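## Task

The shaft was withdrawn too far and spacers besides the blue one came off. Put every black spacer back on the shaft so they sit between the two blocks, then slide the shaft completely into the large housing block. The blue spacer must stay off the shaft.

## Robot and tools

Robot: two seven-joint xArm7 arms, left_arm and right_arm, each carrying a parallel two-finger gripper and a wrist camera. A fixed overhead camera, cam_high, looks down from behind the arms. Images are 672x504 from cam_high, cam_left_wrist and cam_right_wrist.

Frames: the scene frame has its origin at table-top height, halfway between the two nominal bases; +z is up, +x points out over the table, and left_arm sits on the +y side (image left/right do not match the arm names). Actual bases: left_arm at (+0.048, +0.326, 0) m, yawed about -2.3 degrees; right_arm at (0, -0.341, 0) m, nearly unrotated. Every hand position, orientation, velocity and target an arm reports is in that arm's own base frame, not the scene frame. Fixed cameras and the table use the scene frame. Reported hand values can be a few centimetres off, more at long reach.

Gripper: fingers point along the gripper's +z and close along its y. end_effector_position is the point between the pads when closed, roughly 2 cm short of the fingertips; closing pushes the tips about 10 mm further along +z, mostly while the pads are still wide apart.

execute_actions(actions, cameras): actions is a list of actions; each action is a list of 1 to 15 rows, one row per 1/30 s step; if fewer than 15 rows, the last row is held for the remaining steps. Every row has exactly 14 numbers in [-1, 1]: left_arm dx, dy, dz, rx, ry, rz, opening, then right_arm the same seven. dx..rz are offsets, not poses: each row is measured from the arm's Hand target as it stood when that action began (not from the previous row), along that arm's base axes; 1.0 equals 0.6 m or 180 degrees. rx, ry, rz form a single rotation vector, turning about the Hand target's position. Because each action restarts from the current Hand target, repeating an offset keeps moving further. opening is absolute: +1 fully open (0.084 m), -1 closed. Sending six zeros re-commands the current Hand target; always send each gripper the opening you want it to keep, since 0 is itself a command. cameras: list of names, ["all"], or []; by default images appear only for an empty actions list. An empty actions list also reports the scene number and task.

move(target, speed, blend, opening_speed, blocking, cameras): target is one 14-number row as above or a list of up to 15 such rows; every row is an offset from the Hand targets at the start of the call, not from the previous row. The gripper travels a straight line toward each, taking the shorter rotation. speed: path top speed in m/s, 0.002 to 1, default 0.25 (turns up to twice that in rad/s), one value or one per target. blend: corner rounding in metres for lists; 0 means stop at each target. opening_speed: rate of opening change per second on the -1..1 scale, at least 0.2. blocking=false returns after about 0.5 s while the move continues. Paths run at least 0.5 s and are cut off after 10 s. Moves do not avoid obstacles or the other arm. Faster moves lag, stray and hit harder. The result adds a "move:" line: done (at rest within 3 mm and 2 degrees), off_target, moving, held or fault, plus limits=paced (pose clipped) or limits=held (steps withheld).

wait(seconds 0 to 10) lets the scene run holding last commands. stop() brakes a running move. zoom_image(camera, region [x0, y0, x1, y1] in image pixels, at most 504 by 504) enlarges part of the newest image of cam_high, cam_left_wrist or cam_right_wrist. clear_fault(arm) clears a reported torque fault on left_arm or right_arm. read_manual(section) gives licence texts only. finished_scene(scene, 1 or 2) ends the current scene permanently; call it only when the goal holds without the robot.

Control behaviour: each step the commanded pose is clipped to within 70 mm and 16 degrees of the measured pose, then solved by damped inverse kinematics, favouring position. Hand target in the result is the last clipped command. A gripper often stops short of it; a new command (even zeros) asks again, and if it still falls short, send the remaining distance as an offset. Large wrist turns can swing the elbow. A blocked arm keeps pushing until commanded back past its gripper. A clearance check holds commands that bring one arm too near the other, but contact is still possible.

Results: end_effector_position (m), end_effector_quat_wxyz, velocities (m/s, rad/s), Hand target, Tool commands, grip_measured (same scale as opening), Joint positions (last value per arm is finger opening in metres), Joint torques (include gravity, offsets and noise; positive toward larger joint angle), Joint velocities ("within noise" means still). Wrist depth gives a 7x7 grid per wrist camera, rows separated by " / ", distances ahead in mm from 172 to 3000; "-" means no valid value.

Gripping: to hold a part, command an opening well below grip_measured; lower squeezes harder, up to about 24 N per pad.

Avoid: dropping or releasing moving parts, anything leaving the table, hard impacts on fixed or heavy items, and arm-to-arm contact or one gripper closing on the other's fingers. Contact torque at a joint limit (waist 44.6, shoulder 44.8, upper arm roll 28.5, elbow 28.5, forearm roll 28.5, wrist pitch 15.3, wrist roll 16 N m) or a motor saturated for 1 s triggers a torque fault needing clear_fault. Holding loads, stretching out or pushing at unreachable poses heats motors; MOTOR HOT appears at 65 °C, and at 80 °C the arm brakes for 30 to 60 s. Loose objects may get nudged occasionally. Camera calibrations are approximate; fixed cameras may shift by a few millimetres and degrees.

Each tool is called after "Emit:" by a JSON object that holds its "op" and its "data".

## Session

Emit:
{"op": "execute_actions", "data": {"actions": []}}

Emit:
{"op": "zoom_image", "data": {"camera": "cam_high", "region": [230, 210, 430, 360]}}

Scene clock: 0.00 s.
left_arm: end_effector_position=(+0.0438, +0.1903, +0.1616) grip_measured=+1.00 end_effector_quat_wxyz=(-0.398, -0.331, +0.604, -0.606) | right_arm: end_effector_position=(+0.6648, +0.2345, +0.3919) grip_measured=+1.00 end_effector_quat_wxyz=(-0.068, +0.619, -0.581, +0.523)
Joint positions: left_arm=[1.487 0.596 -0.055 1.129 -0.062 2.152 -2.715 0.084] | right_arm=[0.478 0.49 0.188 1.849 -1.242 1.229 2.517 0.084]
Joint velocities: within noise
Joint torques (N m): no reading
Wrist depth (mm): cam_left_wrist=[2465 - 243 246 261 272 2235 / 2389 832 850 289 285 281 2397 / 2364 908 308 283 283 306 2519 / 2372 2405 - 285 292 2538 2547 / 2340 2364 2448 295 280 305 2566 / 2286 2348 2381 - 285 280 587 / 2302 2356 1136 790 289 277 299] | cam_right_wrist=[1224 1364 1519 1681 1991 1962 1847 / 1201 1332 1487 1645 1991 2199 839 / 1174 1290 1408 1571 1930 2158 758 / 1139 1264 1350 1516 1833 2026 701 / 1125 1209 1364 1523 1781 1930 649 / 1100 1168 1283 1487 1715 646 598 / 1063 1123 1239 1443 1634 602 556]
Hand target: left_arm +0.0438, +0.1903, +0.1616; -0.398, -0.331, +0.604, -0.606 | right_arm +0.6648, +0.2345, +0.3919; -0.068, +0.619, -0.581, +0.523
Tool commands: left_gripper/opening=+1.0 right_gripper/opening=+1.0
camera_calibration:
cam_left_wrist: T_world_to_cam=[[-0.888896, 0.0242243, -0.457469, 0.142869], [0.453535, -0.0942391, -0.886242, 0.214744], [-0.0645801, -0.995255, 0.0727821, 0.316895], [0, 0, 0, 1]] pos_world=[0.0500664, 0.332167, 0.232609]
cam_right_wrist: T_world_to_cam=[[-0.662798, -0.318917, -0.677488, 0.807705], [0.212099, 0.787753, -0.578324, -0.0322544], [0.718131, -0.527007, -0.454479, -0.0428428], [0, 0, 0, 1]] pos_world=[0.572953, 0.260421, 0.509086]

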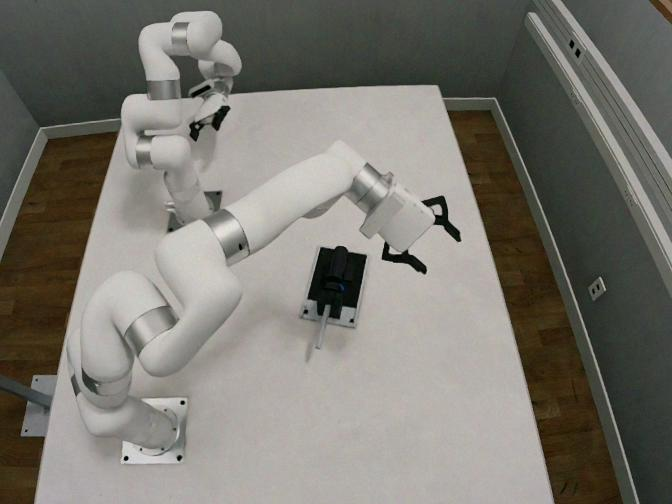

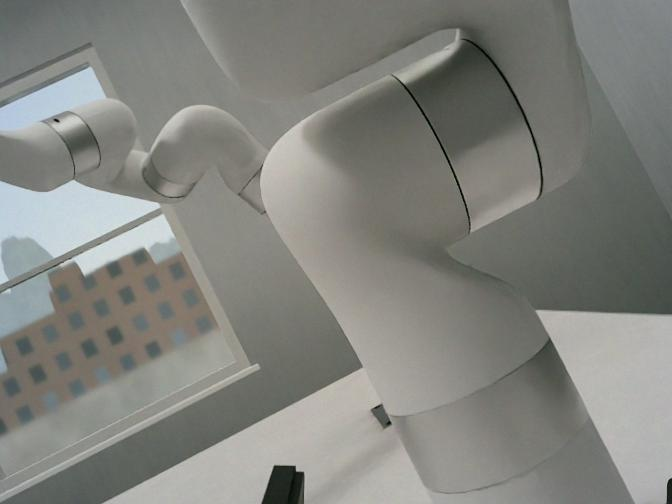

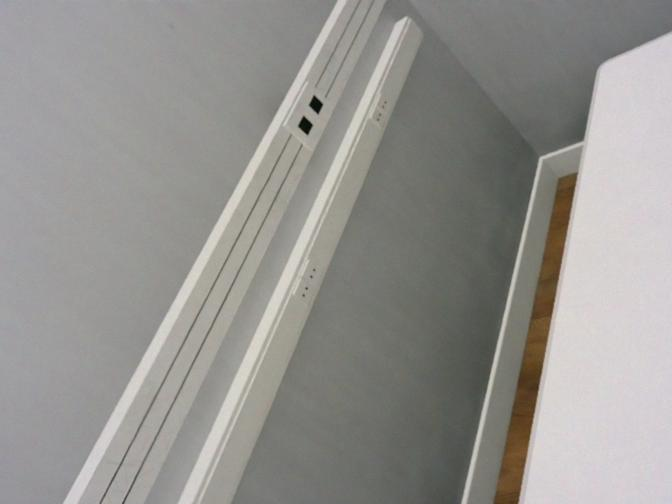

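Scaled by 2.520 from the camera's 672x504 image, which has a finer 960x720 frame.

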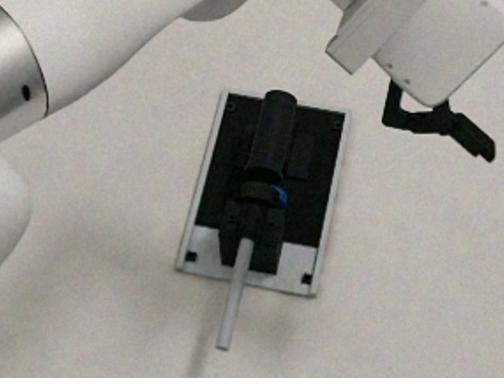

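Emit:
{"op": "execute_actions", "data": {"actions": []}}

Emit:
{"op": "zoom_image", "data": {"camera": "cam_high", "region": [260, 180, 460, 340]}}

Emit:
{"op": "zoom_image", "data": {"camera": "cam_right_wrist", "region": [100, 0, 604, 504]}}

Scene clock: 0.87 s.
left_arm: end_effector_position=(+0.0438, +0.1903, +0.1616) grip_measured=+1.00 end_effector_quat_wxyz=(-0.398, -0.331, +0.604, -0.606) | right_arm: end_effector_position=(+0.6648, +0.2345, +0.3919) grip_measured=+1.00 end_effector_quat_wxyz=(-0.068, +0.619, -0.581, +0.523)
Joint positions: left_arm=[1.487 0.596 -0.055 1.129 -0.062 2.152 -2.715 0.084] | right_arm=[0.478 0.49 0.188 1.849 -1.242 1.229 2.517 0.084]
Joint velocities: within noise
Joint torques (N m): left_arm=[-0.41 -22.2 -1.15 13.07 0.01 2.36 0.17] | right_arm=[-0.08 -20.92 0.65 16.54 -0.66 -0.68 0.08]
Wrist depth (mm): cam_left_wrist=[2448 - 243 246 261 273 2228 / 2483 836 851 289 284 281 2422 / 2397 907 309 283 283 306 2519 / 2405 2431 - 284 292 2501 2547 / 2389 2356 2397 294 281 305 2492 / 2294 2381 2397 - 285 280 588 / 2302 2317 1147 791 289 277 298] | cam_right_wrist=[1233 1372 1529 1694 2002 1968 1828 / 1209 1327 1487 1673 1962 2192 843 / 1168 1300 1411 1589 1908 2228 755 / 1145 1257 1350 1557 1872 2044 700 / 1123 1220 1353 1533 1767 1919 651 / 1101 1164 1290 1474 1690 641 599 / 1064 1134 1233 1440 1626 604 555]
Hand target: left_arm +0.0438, +0.1903, +0.1616; -0.398, -0.331, +0.604, -0.606 | right_arm +0.6648, +0.2345, +0.3919; -0.068, +0.619, -0.581, +0.523
Tool commands: left_gripper/opening=+1.0 right_gripper/opening=+1.0
camera_calibration:
cam_left_wrist: T_world_to_cam=[[-0.888896, 0.0242243, -0.457469, 0.142869], [0.453535, -0.0942391, -0.886242, 0.214744], [-0.0645801, -0.995255, 0.0727821, 0.316895], [0, 0, 0, 1]] pos_world=[0.0500664, 0.332167, 0.232609]
cam_right_wrist: T_world_to_cam=[[-0.662798, -0.318917, -0.677488, 0.807705], [0.212099, 0.787753, -0.578324, -0.0322544], [0.718131, -0.527007, -0.454479, -0.0428428], [0, 0, 0, 1]] pos_world=[0.572953, 0.260421, 0.509086]

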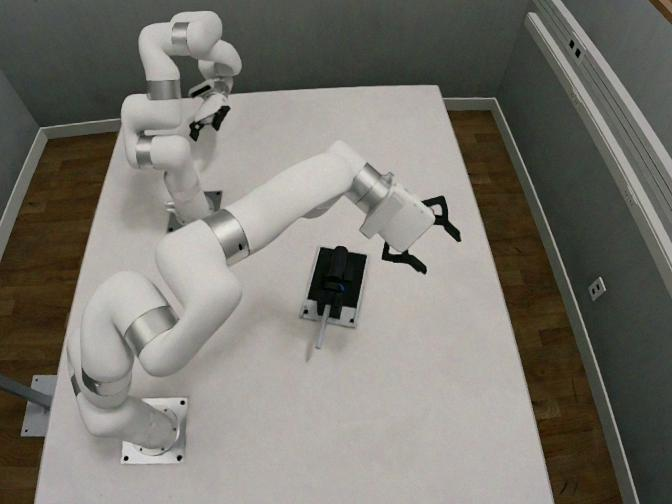

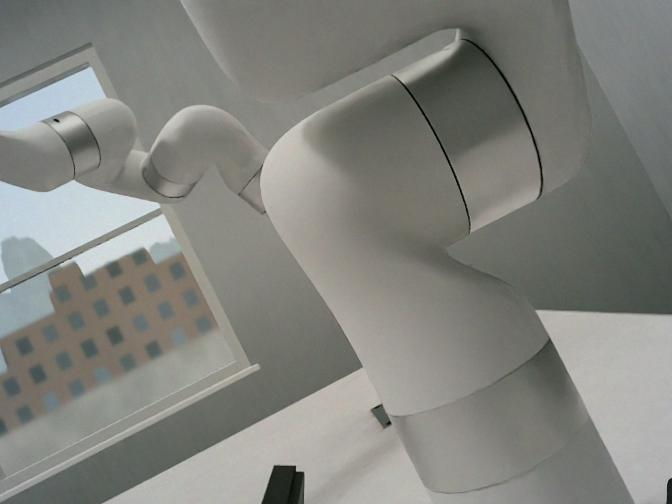

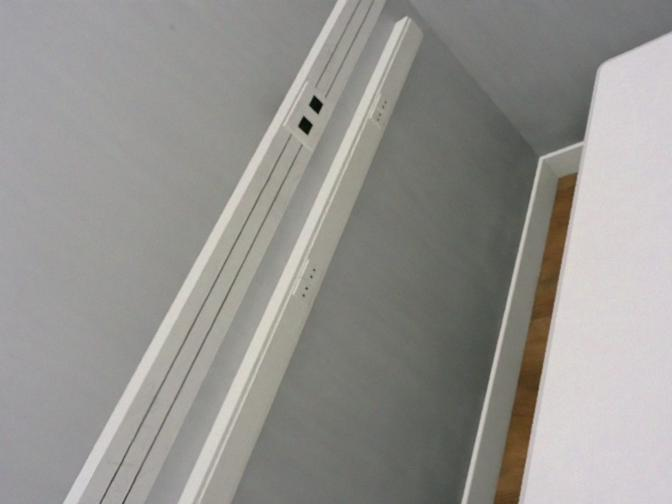

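Scaled by 2.520 from the camera's 672x504 image, which has a finer 960x720 frame.

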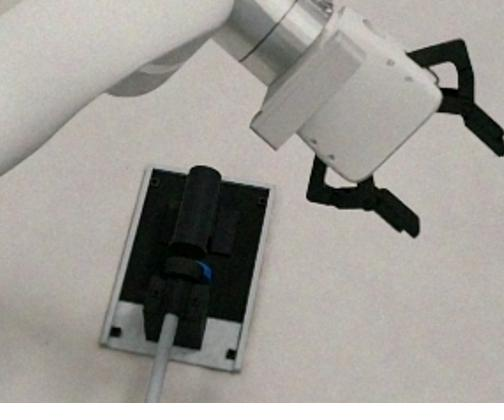

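Scaled by 1.000.

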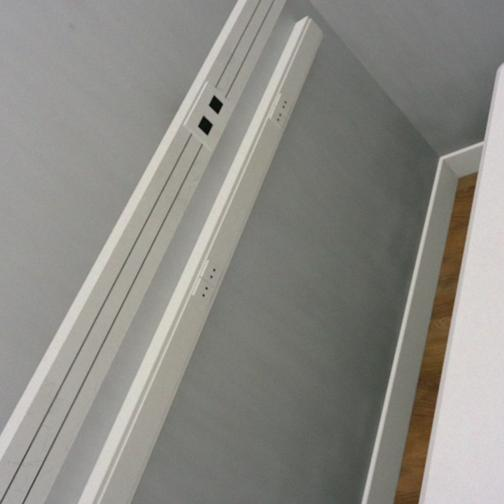

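Emit:
{"op": "move", "data": {"target": [0,0,0,0,0,0,1,-0.37,0.267,0.0,0.254,0.249,-0.0976,1], "cameras": ["all"]}}

Scene clock: 4.23 s.
left_arm: end_effector_position=(+0.0438, +0.1903, +0.1616) grip_measured=+1.00 end_effector_quat_wxyz=(-0.398, -0.331, +0.604, -0.606) | right_arm: end_effector_position=(+0.4428, +0.3947, +0.3919) grip_measured=+1.00 end_effector_quat_wxyz=(+0.000, -0.602, +0.799, +0.000)
Joint positions: left_arm=[1.487 0.596 -0.055 1.129 -0.062 2.152 -2.715 0.084] | right_arm=[0.507 0.617 0.493 2.415 -0.288 1.845 2.69 0.084]
Joint torques (N m): left_arm=[-0.25 -22.38 -1.13 13 -0.12 2.27 0.22] | right_arm=[-6.47 -25.47 4.96 10.36 2.95 -3.83 1.59]
Wrist depth (mm): cam_left_wrist=[2474 - 243 245 262 273 2228 / 744 822 847 289 285 281 2439 / 2414 855 309 283 283 306 2538 / 2389 2389 - 285 292 2492 2510 / 2348 2397 2389 295 280 304 2510 / 2348 2317 2389 - 285 280 588 / 2294 2309 1138 789 289 278 298] | cam_right_wrist=[517 520 521 522 523 527 525 / 517 521 519 521 523 523 524 / 515 515 518 517 520 521 523 / 514 517 510 439 520 521 523 / 514 516 507 510 519 522 520 / 513 513 508 499 518 519 521 / 515 512 506 506 517 518 520]
Hand target: left_arm +0.0438, +0.1903, +0.1616; -0.398, -0.331, +0.604, -0.606 | right_arm +0.4428, +0.3947, +0.3919; +0.000, -0.602, +0.799, +0.000
Off the commanded pose: left_arm 0.000 m, 0 deg | right_arm 0.000 m, 0 deg.
move: done
camera_calibration:
cam_left_wrist: T_world_to_cam=[[-0.888896, 0.0242243, -0.457469, 0.142869], [0.453535, -0.0942391, -0.886242, 0.214744], [-0.0645801, -0.995255, 0.0727821, 0.316895], [0, 0, 0, 1]] pos_world=[0.0500664, 0.332167, 0.232609]
cam_right_wrist: T_world_to_cam=[[-0.965159, 0.261197, 0.0156154, 0.344963], [0.261263, 0.965265, 0.00229974, -0.430775], [-0.0144724, 0.00629934, -0.999875, 0.528722], [0, 0, 0, 1]] pos_world=[0.453142, 0.322378, 0.52426]

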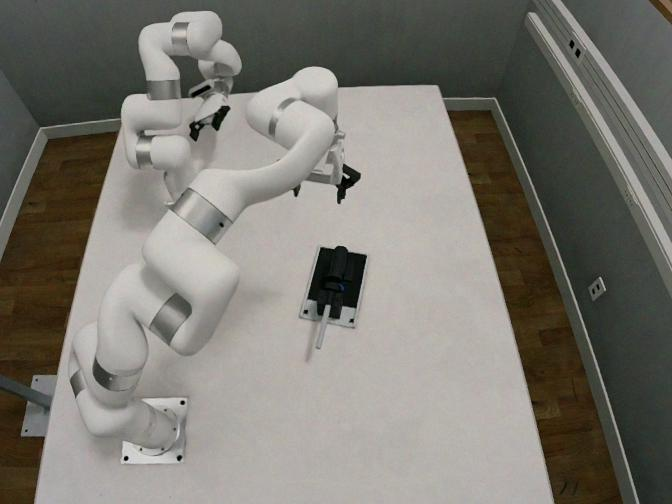

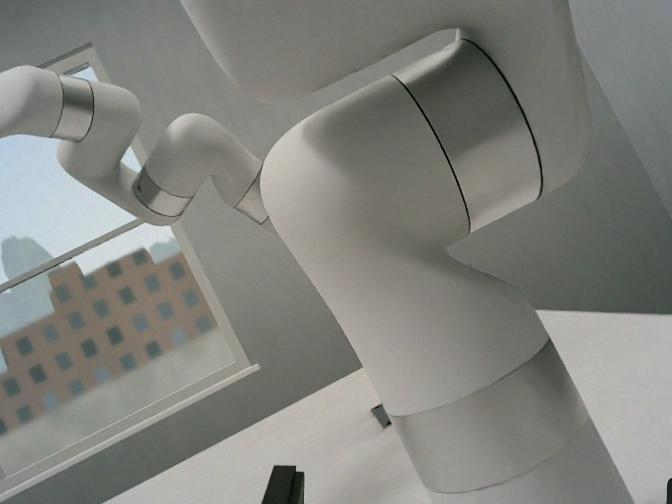

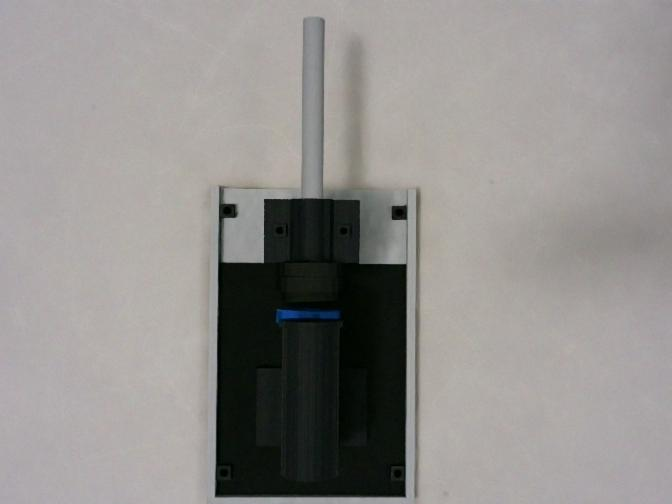

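Emit:
{"op": "zoom_image", "data": {"camera": "cam_right_wrist", "region": [230, 220, 400, 370]}}

Scaled by 2.965 from the camera's 672x504 image, which has a finer 960x720 frame.

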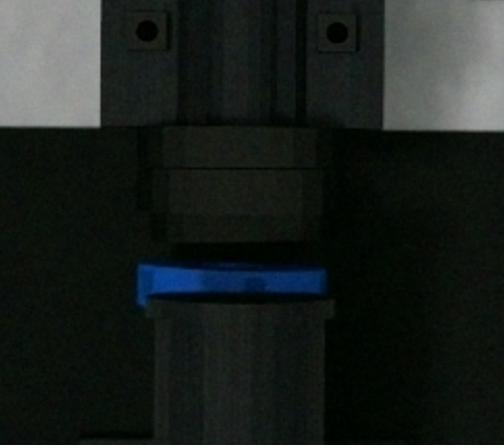

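Emit:
{"op": "move", "data": {"target": [0,0,0,0,0,0,1,-0.05,-0.5,-0.1,0,0,0,1]}}

Emit:
{"op": "move", "data": {"target": [[0.56,-0.2,0.23,0.0853,0.270,0.469,1,0,0,0,0,0,0,1],[0.4,-0.7,0.23,0.0853,0.270,0.469,1,0,0,0,0,0,0,1],[0.224,-0.785,0.022,0.0853,0.270,0.469,1,0,0,0,0,0,0,1]], "blend": 0.05, "cameras": ["all"]}}

Scene clock: 7.20 s.
left_arm: end_effector_position=(+0.0438, +0.1903, +0.1616) grip_measured=+1.00 end_effector_quat_wxyz=(-0.398, -0.331, +0.604, -0.606) | right_arm: end_effector_position=(+0.4128, +0.0947, +0.3319) grip_measured=+1.00 end_effector_quat_wxyz=(+0.000, -0.602, +0.799, +0.000)
Joint positions: left_arm=[1.487 0.596 -0.055 1.129 -0.062 2.152 -2.715 0.084] | right_arm=[-0.075 -0.195 0.269 1.215 0.053 1.404 2.029 0.084]
Joint torques (N m): left_arm=[-0.79 -22.56 -1.22 13.19 0.19 2.27 0.03] | right_arm=[-6.65 -15.04 -3.5 13.22 2.94 -3.76 -1.28]
Wrist depth (mm): cam_left_wrist=[2465 - 243 245 261 272 2286 / 2405 935 273 289 284 281 2414 / 881 2397 309 283 283 307 2528 / 841 2381 - 284 292 2510 2547 / 867 2389 2414 295 280 304 2501 / 2286 2372 2348 - 285 280 587 / 2309 2356 1155 785 290 277 298] | cam_right_wrist=[459 458 460 462 465 465 467 / 455 458 460 462 461 465 465 / 457 458 458 458 462 463 465 / 455 456 456 461 460 462 465 / 455 456 457 458 459 462 463 / 452 455 456 458 460 460 462 / 452 453 455 458 459 459 461]
Hand target: left_arm +0.0438, +0.1903, +0.1616; -0.398, -0.331, +0.604, -0.606 | right_arm +0.4128, +0.0947, +0.3319; +0.000, -0.602, +0.799, +0.000
Off the commanded pose: left_arm 0.000 m, 0 deg | right_arm 0.000 m, 0 deg.
move: done

Scene clock: 13.27 s.
left_arm: end_effector_position=(+0.1789, -0.2807, +0.1751) grip_measured=+1.00 end_effector_quat_wxyz=(+0.055, +0.900, -0.212, +0.377) | right_arm: end_effector_position=(+0.4128, +0.0947, +0.3319) grip_measured=+1.00 end_effector_quat_wxyz=(+0.000, -0.602, +0.799, +0.000)
Joint positions: left_arm=[-0.251 -2.056 -1.454 0.191 -1.49 1.29 -6.28 0.084] | right_arm=[-0.076 -0.195 0.269 1.215 0.053 1.404 2.029 0.084]
Joint torques (N m): left_arm=[-6.88 -2.24 9.01 -6.06 -1.91 -4.51 -0.68] | right_arm=[-6.54 -15.35 -3.22 13.27 2.76 -3.83 -1.37]
Wrist depth (mm): cam_left_wrist=[1345 704 687 693 686 665 653 / 602 606 594 586 570 563 553 / 528 351 357 359 464 473 478 / 463 377 421 388 436 431 426 / 414 392 394 387 395 394 389 / 369 365 363 363 353 355 351 / 341 339 335 330 326 324 321] | cam_right_wrist=[459 459 460 462 463 465 466 / 456 456 458 460 462 465 466 / 455 457 458 458 461 462 465 / 455 456 458 461 460 461 464 / 454 455 457 458 459 461 463 / 454 454 458 457 458 460 462 / 453 452 455 456 457 460 461]
Hand target: left_arm +0.1782, -0.2807, +0.1748; +0.053, +0.881, -0.102, +0.458 | right_arm +0.4128, +0.0947, +0.3319; +0.000, -0.602, +0.799, +0.000
Off the commanded pose: left_arm 0.001 m, 16 deg | right_arm 0.000 m, 0 deg.
joint sent to its limit (left arm) — joint 2 (shoulder), lower limit; joint 7 (wrist roll), lower limit. The joint targets are off in orientation, not in position.
move: off_target (left_arm)
camera_calibration:
cam_left_wrist: T_world_to_cam=[[-0.400151, -0.913899, -0.0683249, -0.138354], [-0.62222, 0.325662, -0.71189, 0.400937], [0.672846, -0.24235, -0.698959, 0.0704502], [0, 0, 0, 1]] pos_world=[0.146706, -0.239938, 0.325212]
cam_right_wrist: T_world_to_cam=[[-0.965161, 0.261195, 0.0155451, 0.395338], [0.261262, 0.965265, 0.00242239, -0.133276], [-0.0143724, 0.00639933, -0.999876, 0.470141], [0, 0, 0, 1]] pos_world=[0.423141, 0.0223778, 0.46426]

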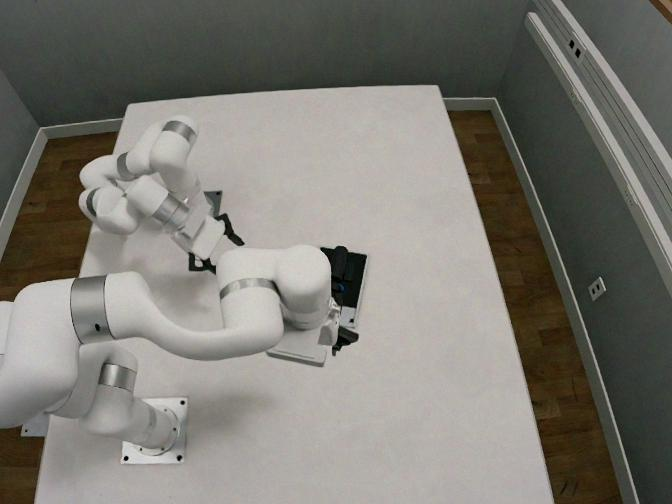

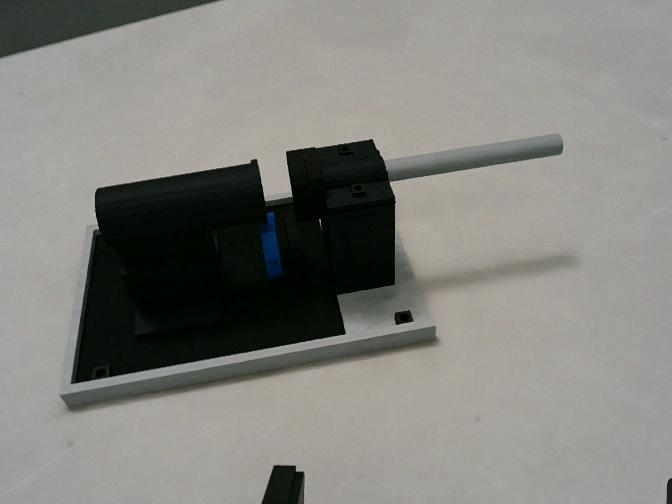

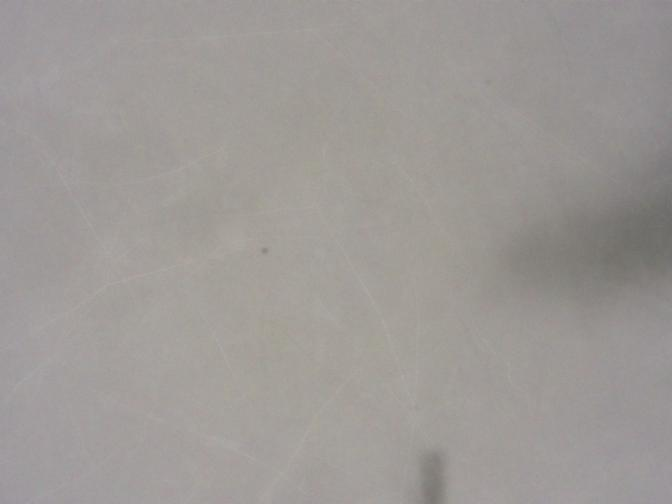

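Emit:
{"op": "zoom_image", "data": {"camera": "cam_left_wrist", "region": [210, 120, 420, 330]}}

Scaled by 2.400 from the camera's 672x504 image, which has a finer 960x720 frame.

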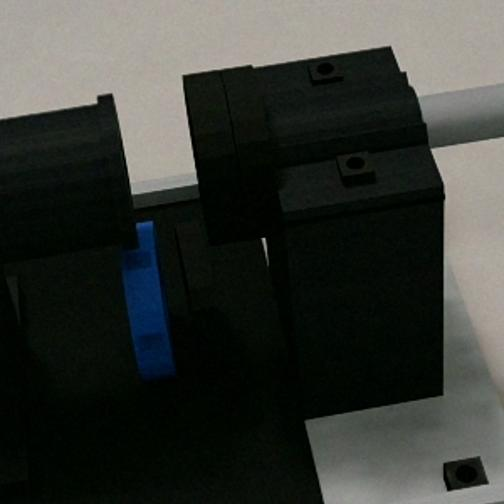

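Emit:
{"op": "move", "data": {"target": [[0.37,0.4,0.3,0,0,0,1,0,0,0,0,0,0,1]]}}

Scene clock: 15.87 s.
left_arm: end_effector_position=(+0.4002, -0.0407, +0.3548) grip_measured=+1.00 end_effector_quat_wxyz=(+0.053, +0.881, -0.102, +0.458) | right_arm: end_effector_position=(+0.4128, +0.0947, +0.3319) grip_measured=+1.00 end_effector_quat_wxyz=(+0.000, -0.602, +0.799, +0.000)
Joint positions: left_arm=[0.923 -1.23 -0.665 0.442 -1.448 1.037 -5.163 0.084] | right_arm=[-0.076 -0.195 0.269 1.215 0.053 1.404 2.029 0.084]
Joint torques (N m): left_arm=[6.11 9.11 8.94 23.46 -2.68 -3.45 0.93] | right_arm=[-6.5 -15.04 -3.11 13.33 2.91 -3.74 -1.26]
Wrist depth (mm): cam_left_wrist=[1184 1228 1260 1302 1350 1414 1452 / 1235 1310 1361 1425 1443 1523 1604 / 1366 1422 1465 1550 1622 1694 1799 / 1474 1523 1593 1673 1745 1804 825 / 1533 1574 702 704 732 726 723 / 612 631 633 629 633 633 630 / 560 556 558 558 556 555 557] | cam_right_wrist=[458 460 462 461 463 464 466 / 457 458 460 459 462 462 465 / 457 455 457 460 460 462 464 / 455 456 458 457 458 462 464 / 453 457 457 458 461 462 463 / 453 454 455 459 459 461 462 / 453 454 455 457 458 459 459]
Hand target: left_arm +0.4002, -0.0407, +0.3548; +0.053, +0.881, -0.102, +0.458 | right_arm +0.4128, +0.0947, +0.3319; +0.000, -0.602, +0.799, +0.000
Off the commanded pose: left_arm 0.000 m, 0 deg | right_arm 0.000 m, 0 deg.
move: done

Emit:
{"op": "move", "data": {"target": [[0,0,0,0.531,-0.125,-0.383,1,0,0,0,0,0,0,1],[0,0,0,-0.531,0.125,0.383,1,0,0,0,0,0,0,1],[0,0,0,0,0,0,1,0,0,0,0,0,0,1]], "speed": 0.8, "blend": 0.01}}

Scene clock: 21.00 s.
left_arm: end_effector_position=(+0.4002, -0.0407, +0.3548) grip_measured=+1.00 end_effector_quat_wxyz=(+0.053, +0.881, -0.102, +0.458) | right_arm: end_effector_position=(+0.4128, +0.0947, +0.3319) grip_measured=+1.00 end_effector_quat_wxyz=(+0.000, -0.602, +0.799, +0.000)
Joint positions: left_arm=[0.151 -0.892 -0.254 0.37 -0.861 0.388 0.786 0.084] | right_arm=[-0.076 -0.195 0.269 1.215 0.053 1.404 2.029 0.084]
Joint torques (N m): left_arm=[-6.98 2.47 8.7 22.23 -1.39 -3.81 1.1] | right_arm=[-6.51 -15.03 -3.14 13.48 2.82 -3.54 -1.11]
Wrist depth (mm): cam_left_wrist=[1203 1241 1262 1285 1364 1417 1477 / 1235 1297 1348 1408 1446 1526 1600 / 1330 1414 1468 1564 1622 1706 1795 / 1455 1509 1589 1673 1754 1813 833 / 1523 1571 707 705 732 731 734 / 614 634 636 633 634 635 635 / 559 557 562 560 559 560 560] | cam_right_wrist=[457 459 459 463 464 465 467 / 457 457 459 461 461 464 466 / 456 457 458 461 462 463 465 / 456 457 459 461 461 463 462 / 454 456 458 459 460 461 462 / 455 455 456 458 460 461 461 / 451 454 455 455 458 459 460]
Hand target: left_arm +0.4002, -0.0407, +0.3548; +0.053, +0.881, -0.102, +0.458 | right_arm +0.4128, +0.0947, +0.3319; +0.000, -0.602, +0.799, +0.000
Off the commanded pose: left_arm 0.000 m, 0 deg | right_arm 0.000 m, 0 deg.
move: done; limits=paced

Emit:
{"op": "move", "data": {"target": [[-0.21,-0.3,-0.1,0,0,0,1,0,0,0,0,0,0,1],[-0.21,-0.439,-0.45,0,0,0,1,0,0,0,0,0,0,1]], "blend": 0.05, "cameras": ["cam_left_wrist"]}}

Emit:
{"op": "zoom_image", "data": {"camera": "cam_left_wrist", "region": [220, 120, 470, 370]}}

Scene clock: 24.40 s.
left_arm: end_effector_position=(+0.2742, -0.3041, +0.0848) grip_measured=+1.00 end_effector_quat_wxyz=(+0.053, +0.882, -0.102, +0.458) | right_arm: end_effector_position=(+0.4128, +0.0947, +0.3319) grip_measured=+1.00 end_effector_quat_wxyz=(+0.000, -0.602, +0.799, +0.000)
Joint positions: left_arm=[0.328 -1.283 -1.97 0.497 -2.021 0.176 0.262 0.084] | right_arm=[-0.076 -0.195 0.269 1.215 0.053 1.404 2.029 0.084]
Joint torques (N m): left_arm=[-6.66 6.57 23.84 -6.05 -1.91 -1.05 1.02] | right_arm=[-6.3 -15.15 -3.13 13.58 2.92 -3.49 -1.21]
Wrist depth (mm): cam_left_wrist=[1257 1283 1335 1366 1388 1452 709 / 567 530 566 565 565 567 568 / 445 247 246 246 250 263 446 / 368 269 274 253 238 352 368 / 312 282 290 291 261 313 312 / 263 261 271 271 271 273 281 / 241 242 240 241 241 241 248] | cam_right_wrist=[458 458 460 462 464 465 466 / 457 457 458 459 462 464 466 / 457 457 460 460 463 461 465 / 455 457 459 458 461 462 462 / 454 455 458 457 459 463 462 / 455 454 455 457 458 460 462 / 452 455 455 458 458 461 460]
Hand target: left_arm +0.2742, -0.3041, +0.0848; +0.053, +0.881, -0.102, +0.458 | right_arm +0.4128, +0.0947, +0.3319; +0.000, -0.602, +0.799, +0.000
Off the commanded pose: left_arm 0.000 m, 0 deg | right_arm 0.000 m, 0 deg.
move: done
camera_calibration:
cam_left_wrist: T_world_to_cam=[[-0.203058, -0.979156, -0.00461119, -0.207081], [-0.551495, 0.118258, -0.825753, 0.330684], [0.809086, -0.165133, -0.564013, -0.0877977], [0, 0, 0, 1]] pos_world=[0.211357, -0.256369, 0.222589]
Images, in order (width x height): cam_left_wrist 672x504.

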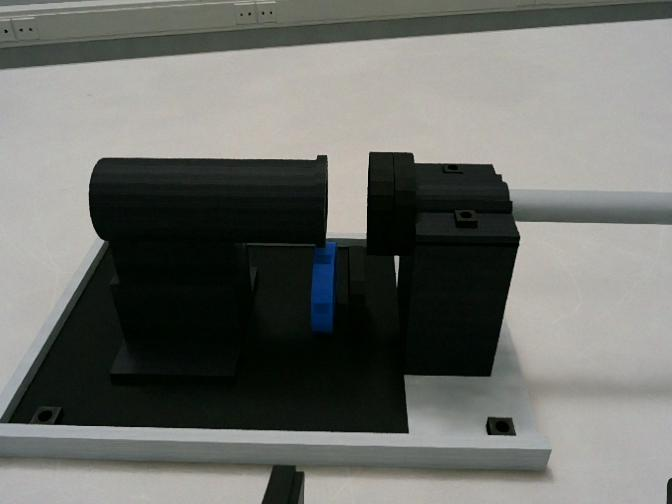

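Scaled by 2.016 from the camera's 672x504 image, which has a finer 960x720 frame.

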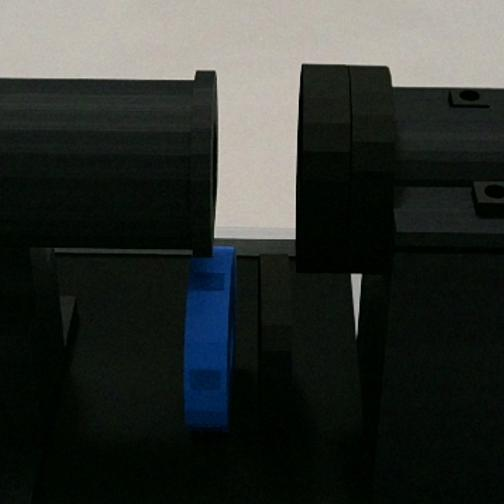

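Emit:
{"op": "move", "data": {"target": [[0,0,0,0,0,0,1,0.345,0.258,0.1,-0.179,0.32,-0.447,1]], "cameras": ["cam_right_wrist","cam_high"]}}

Scene clock: 33.57 s.
left_arm: end_effector_position=(+0.2742, -0.3041, +0.0848) grip_measured=+1.00 end_effector_quat_wxyz=(+0.053, +0.881, -0.102, +0.458) | right_arm: end_effector_position=(+0.6189, +0.2494, +0.3916) grip_measured=+1.00 end_effector_quat_wxyz=(-0.254, +0.309, +0.832, +0.384)
Joint positions: left_arm=[0.328 -1.283 -1.97 0.497 -2.021 0.176 0.262 0.084] | right_arm=[-0.089 1 0.668 2.707 0.412 1.731 4.23 0.084]
Joint torques (N m): left_arm=[-7.07 6.32 23.74 -5.85 -1.75 -1.08 1.15] | right_arm=[-6.32 -19.22 6.92 10.12 -0.61 -3.33 1.61]
Wrist depth (mm): cam_left_wrist=[1269 1283 1332 1377 1400 1462 711 / 566 532 570 566 565 566 567 / 446 246 247 246 251 263 445 / 368 269 274 253 238 353 367 / 313 282 291 291 261 312 312 / 263 261 271 271 271 273 281 / 241 242 241 241 241 240 248] | cam_right_wrist=[700 1022 1176 2178 1991 1867 1772 / 766 878 1016 1141 2074 1935 1838 / 699 787 862 992 1188 1996 1893 / 644 716 784 877 1001 2014 1930 / 595 658 712 794 878 1008 1919 / 544 593 653 708 787 878 998 / 420 446 590 646 698 785 862]
Hand target: left_arm +0.2742, -0.3041, +0.0848; +0.053, +0.881, -0.102, +0.458 | right_arm +0.6198, +0.2495, +0.3919; -0.336, +0.253, +0.860, +0.290
Off the commanded pose: left_arm 0.000 m, 0 deg | right_arm 0.001 m, 51 deg; orientation clipped.
elbow stopped short (right arm): the move would have taken joint 4 (elbow) straighter than the controller allows.
move: off_target (right_arm); limits=paced
camera_calibration:
cam_right_wrist: T_world_to_cam=[[0.701578, 0.506735, 0.501007, -0.730024], [0.691235, -0.313104, -0.651276, -0.0278512], [-0.173157, 0.803234, -0.569939, 0.26289], [0, 0, 0, 1]] pos_world=[0.576941, 0.150046, 0.49744]
Images, in order (width x height): cam_high 672x504, cam_right_wrist 672x504.

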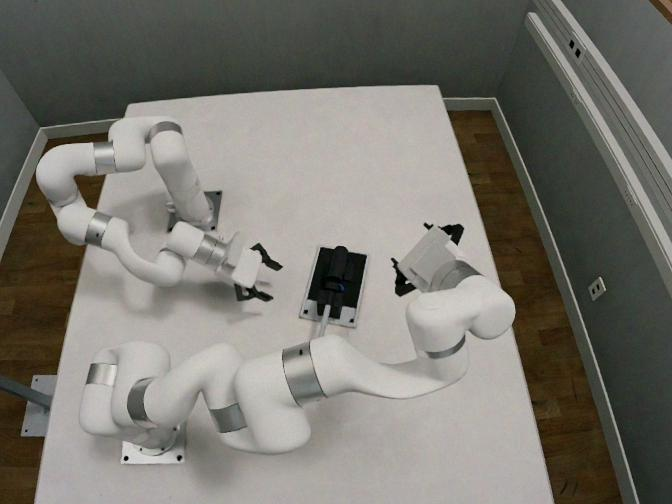

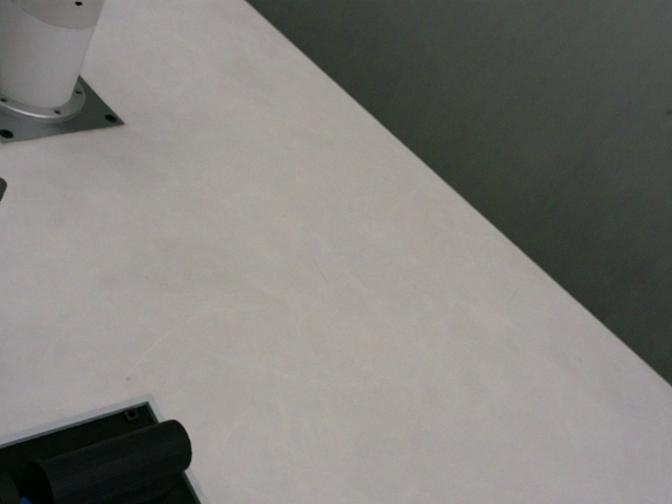

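Emit:
{"op": "move", "data": {"target": [[0,0,0,0,0,0,1,-0.345,-0.258,0.0,-0.022,-0.336,0.546,1]], "cameras": ["cam_high"]}}

Scene clock: 39.53 s.
left_arm: end_effector_position=(+0.2742, -0.3041, +0.0848) grip_measured=+1.00 end_effector_quat_wxyz=(+0.053, +0.881, -0.102, +0.458) | right_arm: end_effector_position=(+0.4128, +0.0947, +0.3919) grip_measured=+1.00 end_effector_quat_wxyz=(+0.000, -0.602, +0.798, +0.000)
Joint positions: left_arm=[0.328 -1.283 -1.97 0.497 -2.021 0.176 0.262 0.084] | right_arm=[-0.543 -0.209 0.664 1.418 0.128 1.585 1.96 0.084]
Joint torques (N m): left_arm=[-6.87 6.49 23.68 -5.94 -1.81 -1.16 1.09] | right_arm=[6.49 -12.16 -4.85 12.36 2.9 -3.88 -1.3]
Wrist depth (mm): cam_left_wrist=[1262 1285 1327 1377 1388 1465 711 / 566 530 567 569 566 569 567 / 446 247 246 246 250 263 447 / 367 269 274 253 238 352 368 / 313 282 291 290 262 313 313 / 264 262 271 271 270 273 281 / 241 242 241 241 240 241 248] | cam_right_wrist=[517 517 520 524 524 525 526 / 515 519 519 522 523 525 526 / 515 514 517 518 520 522 523 / 515 515 517 519 521 523 525 / 512 515 517 517 519 522 524 / 512 512 515 517 519 519 522 / 511 511 513 516 518 520 519]
Hand target: left_arm +0.2742, -0.3041, +0.0848; +0.053, +0.881, -0.102, +0.458 | right_arm +0.4128, +0.0947, +0.3919; +0.000, -0.602, +0.798, +0.000
Off the commanded pose: left_arm 0.000 m, 0 deg | right_arm 0.000 m, 0 deg.
elbow stopped short (right arm): the move would have taken joint 4 (elbow) straighter than the controller allows.
move: done
Images, in order (width x height): cam_high 672x504.

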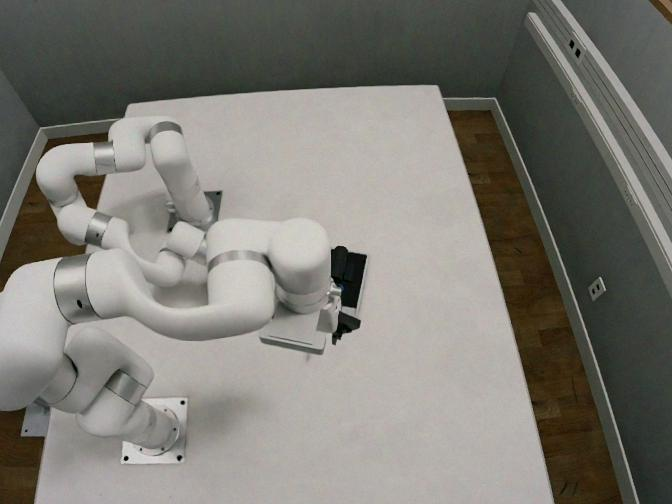

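Emit:
{"op": "move", "data": {"target": [0.1217,0.0352,0.0132,0,0,0,-0.25,0,0,0,0,0,0,1], "cameras": ["cam_left_wrist","cam_right_wrist"]}}

Emit:
{"op": "zoom_image", "data": {"camera": "cam_left_wrist", "region": [250, 200, 600, 504]}}

Scene clock: 41.50 s.
left_arm: end_effector_position=(+0.3472, -0.2830, +0.0927) grip_measured=-0.27 end_effector_quat_wxyz=(+0.053, +0.881, -0.102, +0.458) | right_arm: end_effector_position=(+0.4128, +0.0947, +0.3919) grip_measured=+1.00 end_effector_quat_wxyz=(+0.000, -0.602, +0.798, +0.000)
Joint positions: left_arm=[0.525 -1.485 -1.869 0.537 -2.238 0.44 0.549 0.032] | right_arm=[-0.543 -0.209 0.664 1.418 0.128 1.585 1.96 0.084]
Joint torques (N m): left_arm=[5.98 5.34 26.24 -0.72 -1.94 -0.6 0.98] | right_arm=[6.74 -12.14 -4.85 12.33 2.83 -3.79 -1.36]
Wrist depth (mm): cam_left_wrist=[1207 1250 1310 1356 1386 1428 1490 / 550 585 548 587 585 584 583 / 463 461 437 461 462 460 461 / 380 381 381 381 380 379 380 / 324 197 196 195 194 190 202 / 291 223 220 263 221 193 189 / 249 234 227 247 234 234 213] | cam_right_wrist=[518 517 521 522 524 526 525 / 516 518 519 520 522 525 526 / 516 517 519 518 522 524 524 / 515 516 517 519 523 522 524 / 514 513 516 519 520 519 522 / 512 512 516 517 521 520 525 / 513 513 515 517 518 520 519]
Hand target: left_arm +0.3472, -0.2830, +0.0927; +0.053, +0.881, -0.102, +0.458 | right_arm +0.4128, +0.0947, +0.3919; +0.000, -0.602, +0.798, +0.000
Off the commanded pose: left_arm 0.000 m, 0 deg | right_arm 0.000 m, 0 deg.
move: done
camera_calibration:
cam_left_wrist: T_world_to_cam=[[-0.203135, -0.97914, -0.00455381, -0.171548], [-0.551486, 0.118253, -0.82576, 0.374969], [0.809073, -0.16523, -0.564004, -0.138942], [0, 0, 0, 1]] pos_world=[0.284357, -0.235268, 0.230489]
cam_right_wrist: T_world_to_cam=[[-0.965532, 0.259818, 0.0155833, 0.394668], [0.259881, 0.965638, 0.00212925, -0.132715], [-0.0144947, 0.00610567, -0.999876, 0.530193], [0, 0, 0, 1]] pos_world=[0.423239, 0.0223757, 0.52426]
Images, in order (width x height): cam_left_wrist 672x504, cam_right_wrist 672x504.

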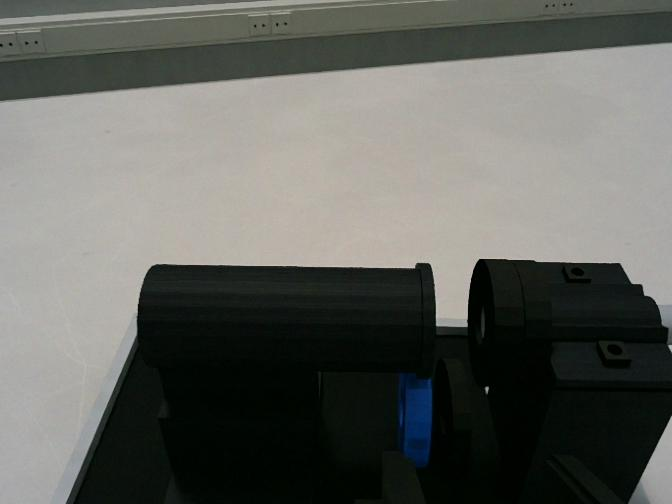

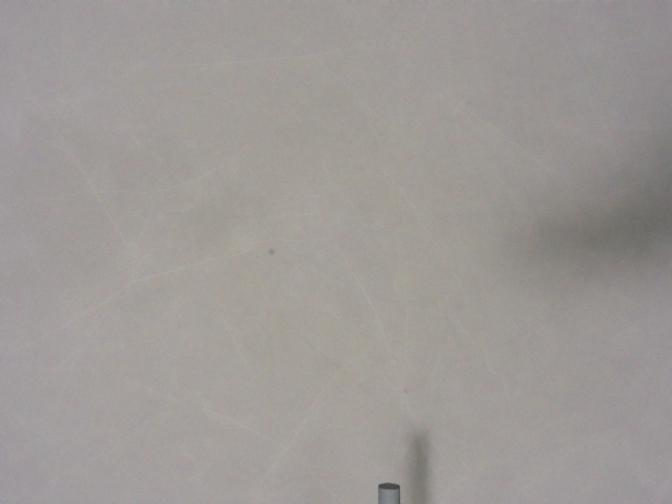

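Scaled by 1.440 from the camera's 672x504 image, which has a finer 960x720 frame.

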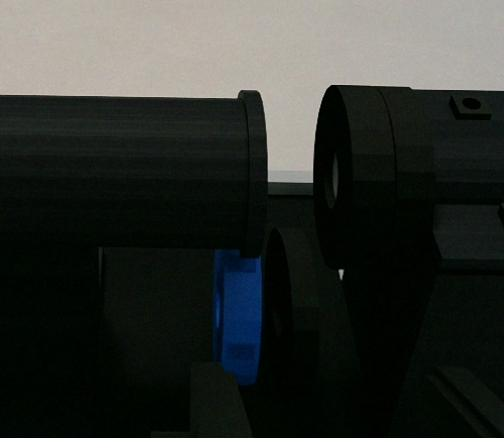

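Emit:
{"op": "move", "data": {"target": [0.0725,-0.0197,-0.0527,0,0,0,-0.25,0,0,0,0,0,0,1], "speed": 0.08, "cameras": ["cam_left_wrist"]}}

Emit:
{"op": "zoom_image", "data": {"camera": "cam_left_wrist", "region": [300, 250, 672, 504]}}

Scene clock: 42.97 s.
left_arm: end_effector_position=(+0.3907, -0.2948, +0.0611) grip_measured=-0.27 end_effector_quat_wxyz=(+0.053, +0.881, -0.102, +0.458) | right_arm: end_effector_position=(+0.4128, +0.0947, +0.3919) grip_measured=+1.00 end_effector_quat_wxyz=(+0.000, -0.602, +0.798, +0.000)
Joint positions: left_arm=[0.7 -1.616 -1.91 0.679 -2.358 0.509 0.605 0.032] | right_arm=[-0.543 -0.209 0.664 1.418 0.128 1.585 1.96 0.084]
Joint torques (N m): left_arm=[5.58 7.06 18.44 -2.98 -1.72 -0.61 1.06] | right_arm=[6.43 -12.36 -4.77 12.49 2.84 -3.87 -1.32]
Wrist depth (mm): cam_left_wrist=[1164 1199 1230 1276 1290 1325 1380 / 502 500 471 501 501 501 501 / 395 395 394 395 375 395 394 / 341 326 326 326 326 340 326 / - - - - - - - / - - - - - - - / 203 - - 211 - 210 -] | cam_right_wrist=[517 518 520 520 523 525 526 / 516 516 518 519 522 523 526 / 516 515 520 520 521 520 524 / 515 515 517 519 521 523 524 / 513 513 517 518 520 522 522 / 513 512 515 515 520 519 521 / 512 512 514 516 517 518 523]
Hand target: left_arm +0.3907, -0.2948, +0.0611; +0.053, +0.881, -0.102, +0.458 | right_arm +0.4128, +0.0947, +0.3919; +0.000, -0.602, +0.798, +0.000
Off the commanded pose: left_arm 0.000 m, 0 deg | right_arm 0.000 m, 0 deg.
move: done
camera_calibration:
cam_left_wrist: T_world_to_cam=[[-0.203135, -0.97914, -0.00455347, -0.17441], [-0.551421, 0.11824, -0.825806, 0.374243], [0.809118, -0.165239, -0.563937, -0.193939], [0, 0, 0, 1]] pos_world=[0.327856, -0.247068, 0.198889]
Images, in order (width x height): cam_left_wrist 672x504.

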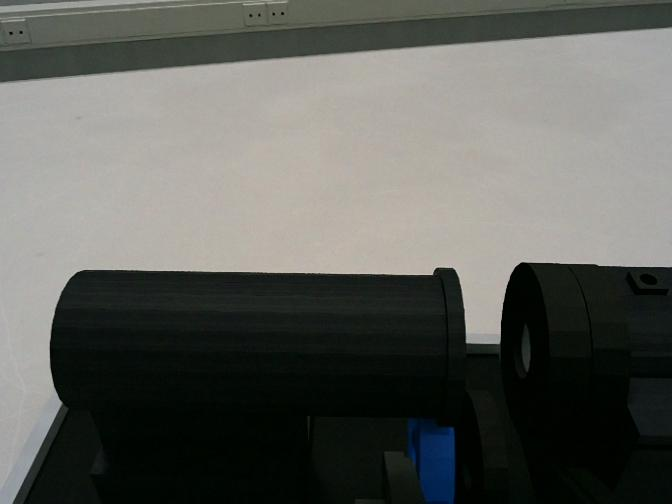

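Scaled by 1.355 from the camera's 672x504 image, which has a finer 960x720 frame.

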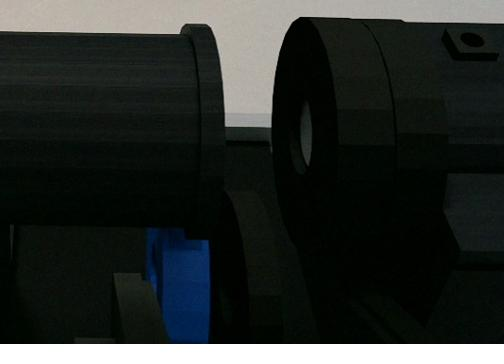

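Emit:
{"op": "move", "data": {"target": [0.0465,-0.0108,-0.0335,0,0,0,-0.25,0,0,0,0,0,0,1], "speed": 0.05, "cameras": ["cam_left_wrist"]}}

Emit:
{"op": "zoom_image", "data": {"camera": "cam_left_wrist", "region": [300, 250, 672, 504]}}

Scene clock: 44.33 s.
left_arm: end_effector_position=(+0.4189, -0.3001, +0.0414) grip_measured=-0.27 end_effector_quat_wxyz=(+0.052, +0.881, -0.101, +0.458) | right_arm: end_effector_position=(+0.4128, +0.0947, +0.3919) grip_measured=+1.00 end_effector_quat_wxyz=(+0.000, -0.602, +0.798, +0.000)
Joint positions: left_arm=[0.802 -1.691 -1.925 0.773 -2.415 0.535 0.623 0.032] | right_arm=[-0.543 -0.209 0.664 1.418 0.128 1.585 1.96 0.084]
Joint torques (N m): left_arm=[-12.12 13.99 27.94 32.23 -2.79 6.3 1.52] | right_arm=[6.27 -12.25 -4.8 12.3 2.82 -3.77 -1.25]
Wrist depth (mm): cam_left_wrist=[1134 1157 1196 1233 1250 1292 563 / 454 454 424 422 451 450 449 / 357 356 356 355 355 337 353 / 294 294 293 293 293 292 292 / - - - - - - - / - - - - - - - / - - - - - - -] | cam_right_wrist=[518 518 519 522 524 525 526 / 516 519 517 520 521 524 526 / 518 515 519 522 522 523 523 / 514 516 518 519 520 521 521 / 515 513 515 520 520 520 523 / 512 514 516 517 519 519 522 / 511 513 514 516 517 520 520]
Hand target: left_arm +0.4186, -0.3013, +0.0410; +0.053, +0.881, -0.102, +0.458 | right_arm +0.4128, +0.0947, +0.3919; +0.000, -0.602, +0.798, +0.000
Off the commanded pose: left_arm 0.001 m, 0 deg | right_arm 0.000 m, 0 deg.
move: done
camera_calibration:
cam_left_wrist: T_world_to_cam=[[-0.201118, -0.979553, -0.00519694, -0.174915], [-0.550928, 0.117498, -0.82624, 0.373693], [0.809957, -0.163308, -0.563294, -0.228593], [0, 0, 0, 1]] pos_world=[0.35585, -0.252578, 0.179086]
Images, in order (width x height): cam_left_wrist 672x504.

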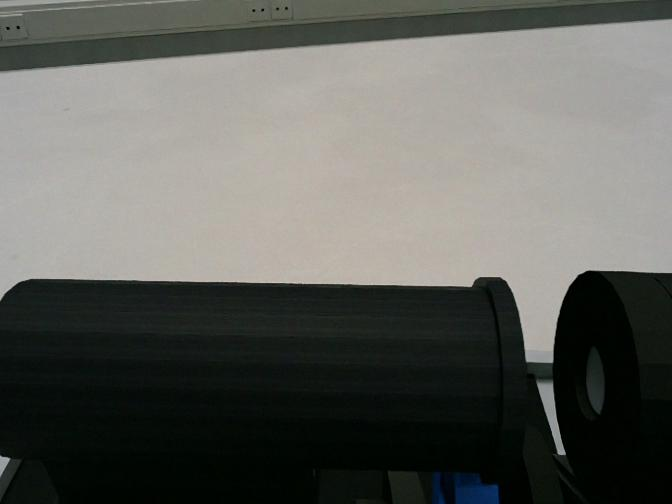

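Scaled by 1.355 from the camera's 672x504 image, which has a finer 960x720 frame.

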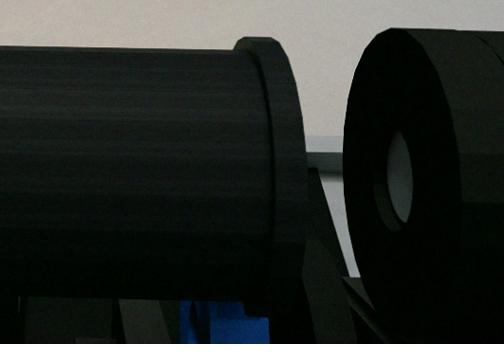

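Emit:
{"op": "move", "data": {"target": [0,0.003,0,0,0,0,-0.95,0,0,0,0,0,0,1], "opening_speed": 0.4, "cameras": ["cam_left_wrist"]}}

Emit:
{"op": "zoom_image", "data": {"camera": "cam_left_wrist", "region": [300, 250, 672, 504]}}

Scene clock: 46.50 s.
left_arm: end_effector_position=(+0.4186, -0.2995, +0.0410) grip_measured=-0.64 end_effector_quat_wxyz=(+0.053, +0.881, -0.102, +0.458) | right_arm: end_effector_position=(+0.4128, +0.0947, +0.3919) grip_measured=+1.00 end_effector_quat_wxyz=(+0.000, -0.602, +0.798, +0.000)
Joint positions: left_arm=[0.801 -1.693 -1.926 0.77 -2.419 0.539 0.626 0.016] | right_arm=[-0.543 -0.209 0.664 1.418 0.128 1.585 1.96 0.084]
Joint torques (N m): left_arm=[3.28 7.98 19.9 -10.61 -1.05 -3.89 -0.82] | right_arm=[6.22 -12.4 -4.96 12.44 2.72 -3.82 -1.27]
Wrist depth (mm): cam_left_wrist=[1130 1153 1190 1220 1250 561 611 / 448 448 447 419 448 446 445 / 352 352 352 351 352 335 351 / 292 291 291 291 290 303 303 / - - - - - - - / - - - - - - - / - - - - - - -] | cam_right_wrist=[517 517 521 522 523 526 528 / 515 519 518 522 522 522 526 / 515 519 518 520 520 524 526 / 515 515 518 520 519 522 522 / 511 514 515 519 520 521 524 / 514 516 519 517 518 520 520 / 513 514 514 516 518 517 520]
Hand target: left_arm +0.4186, -0.2995, +0.0410; +0.053, +0.881, -0.102, +0.458 | right_arm +0.4128, +0.0947, +0.3919; +0.000, -0.602, +0.798, +0.000
Off the commanded pose: left_arm 0.000 m, 0 deg | right_arm 0.000 m, 0 deg.
move: done
camera_calibration:
cam_left_wrist: T_world_to_cam=[[-0.203192, -0.979128, -0.00463308, -0.173399], [-0.551466, 0.118349, -0.82576, 0.373621], [0.809073, -0.165232, -0.564003, -0.228596], [0, 0, 0, 1]] pos_world=[0.355757, -0.251769, 0.178789]
Images, in order (width x height): cam_left_wrist 672x504.

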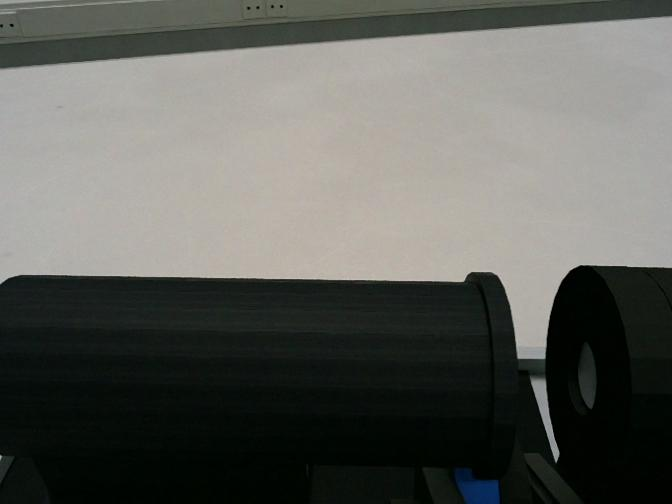

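Scaled by 1.355 from the camera's 672x504 image, which has a finer 960x720 frame.

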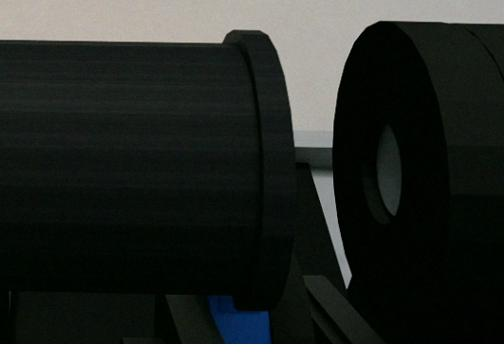

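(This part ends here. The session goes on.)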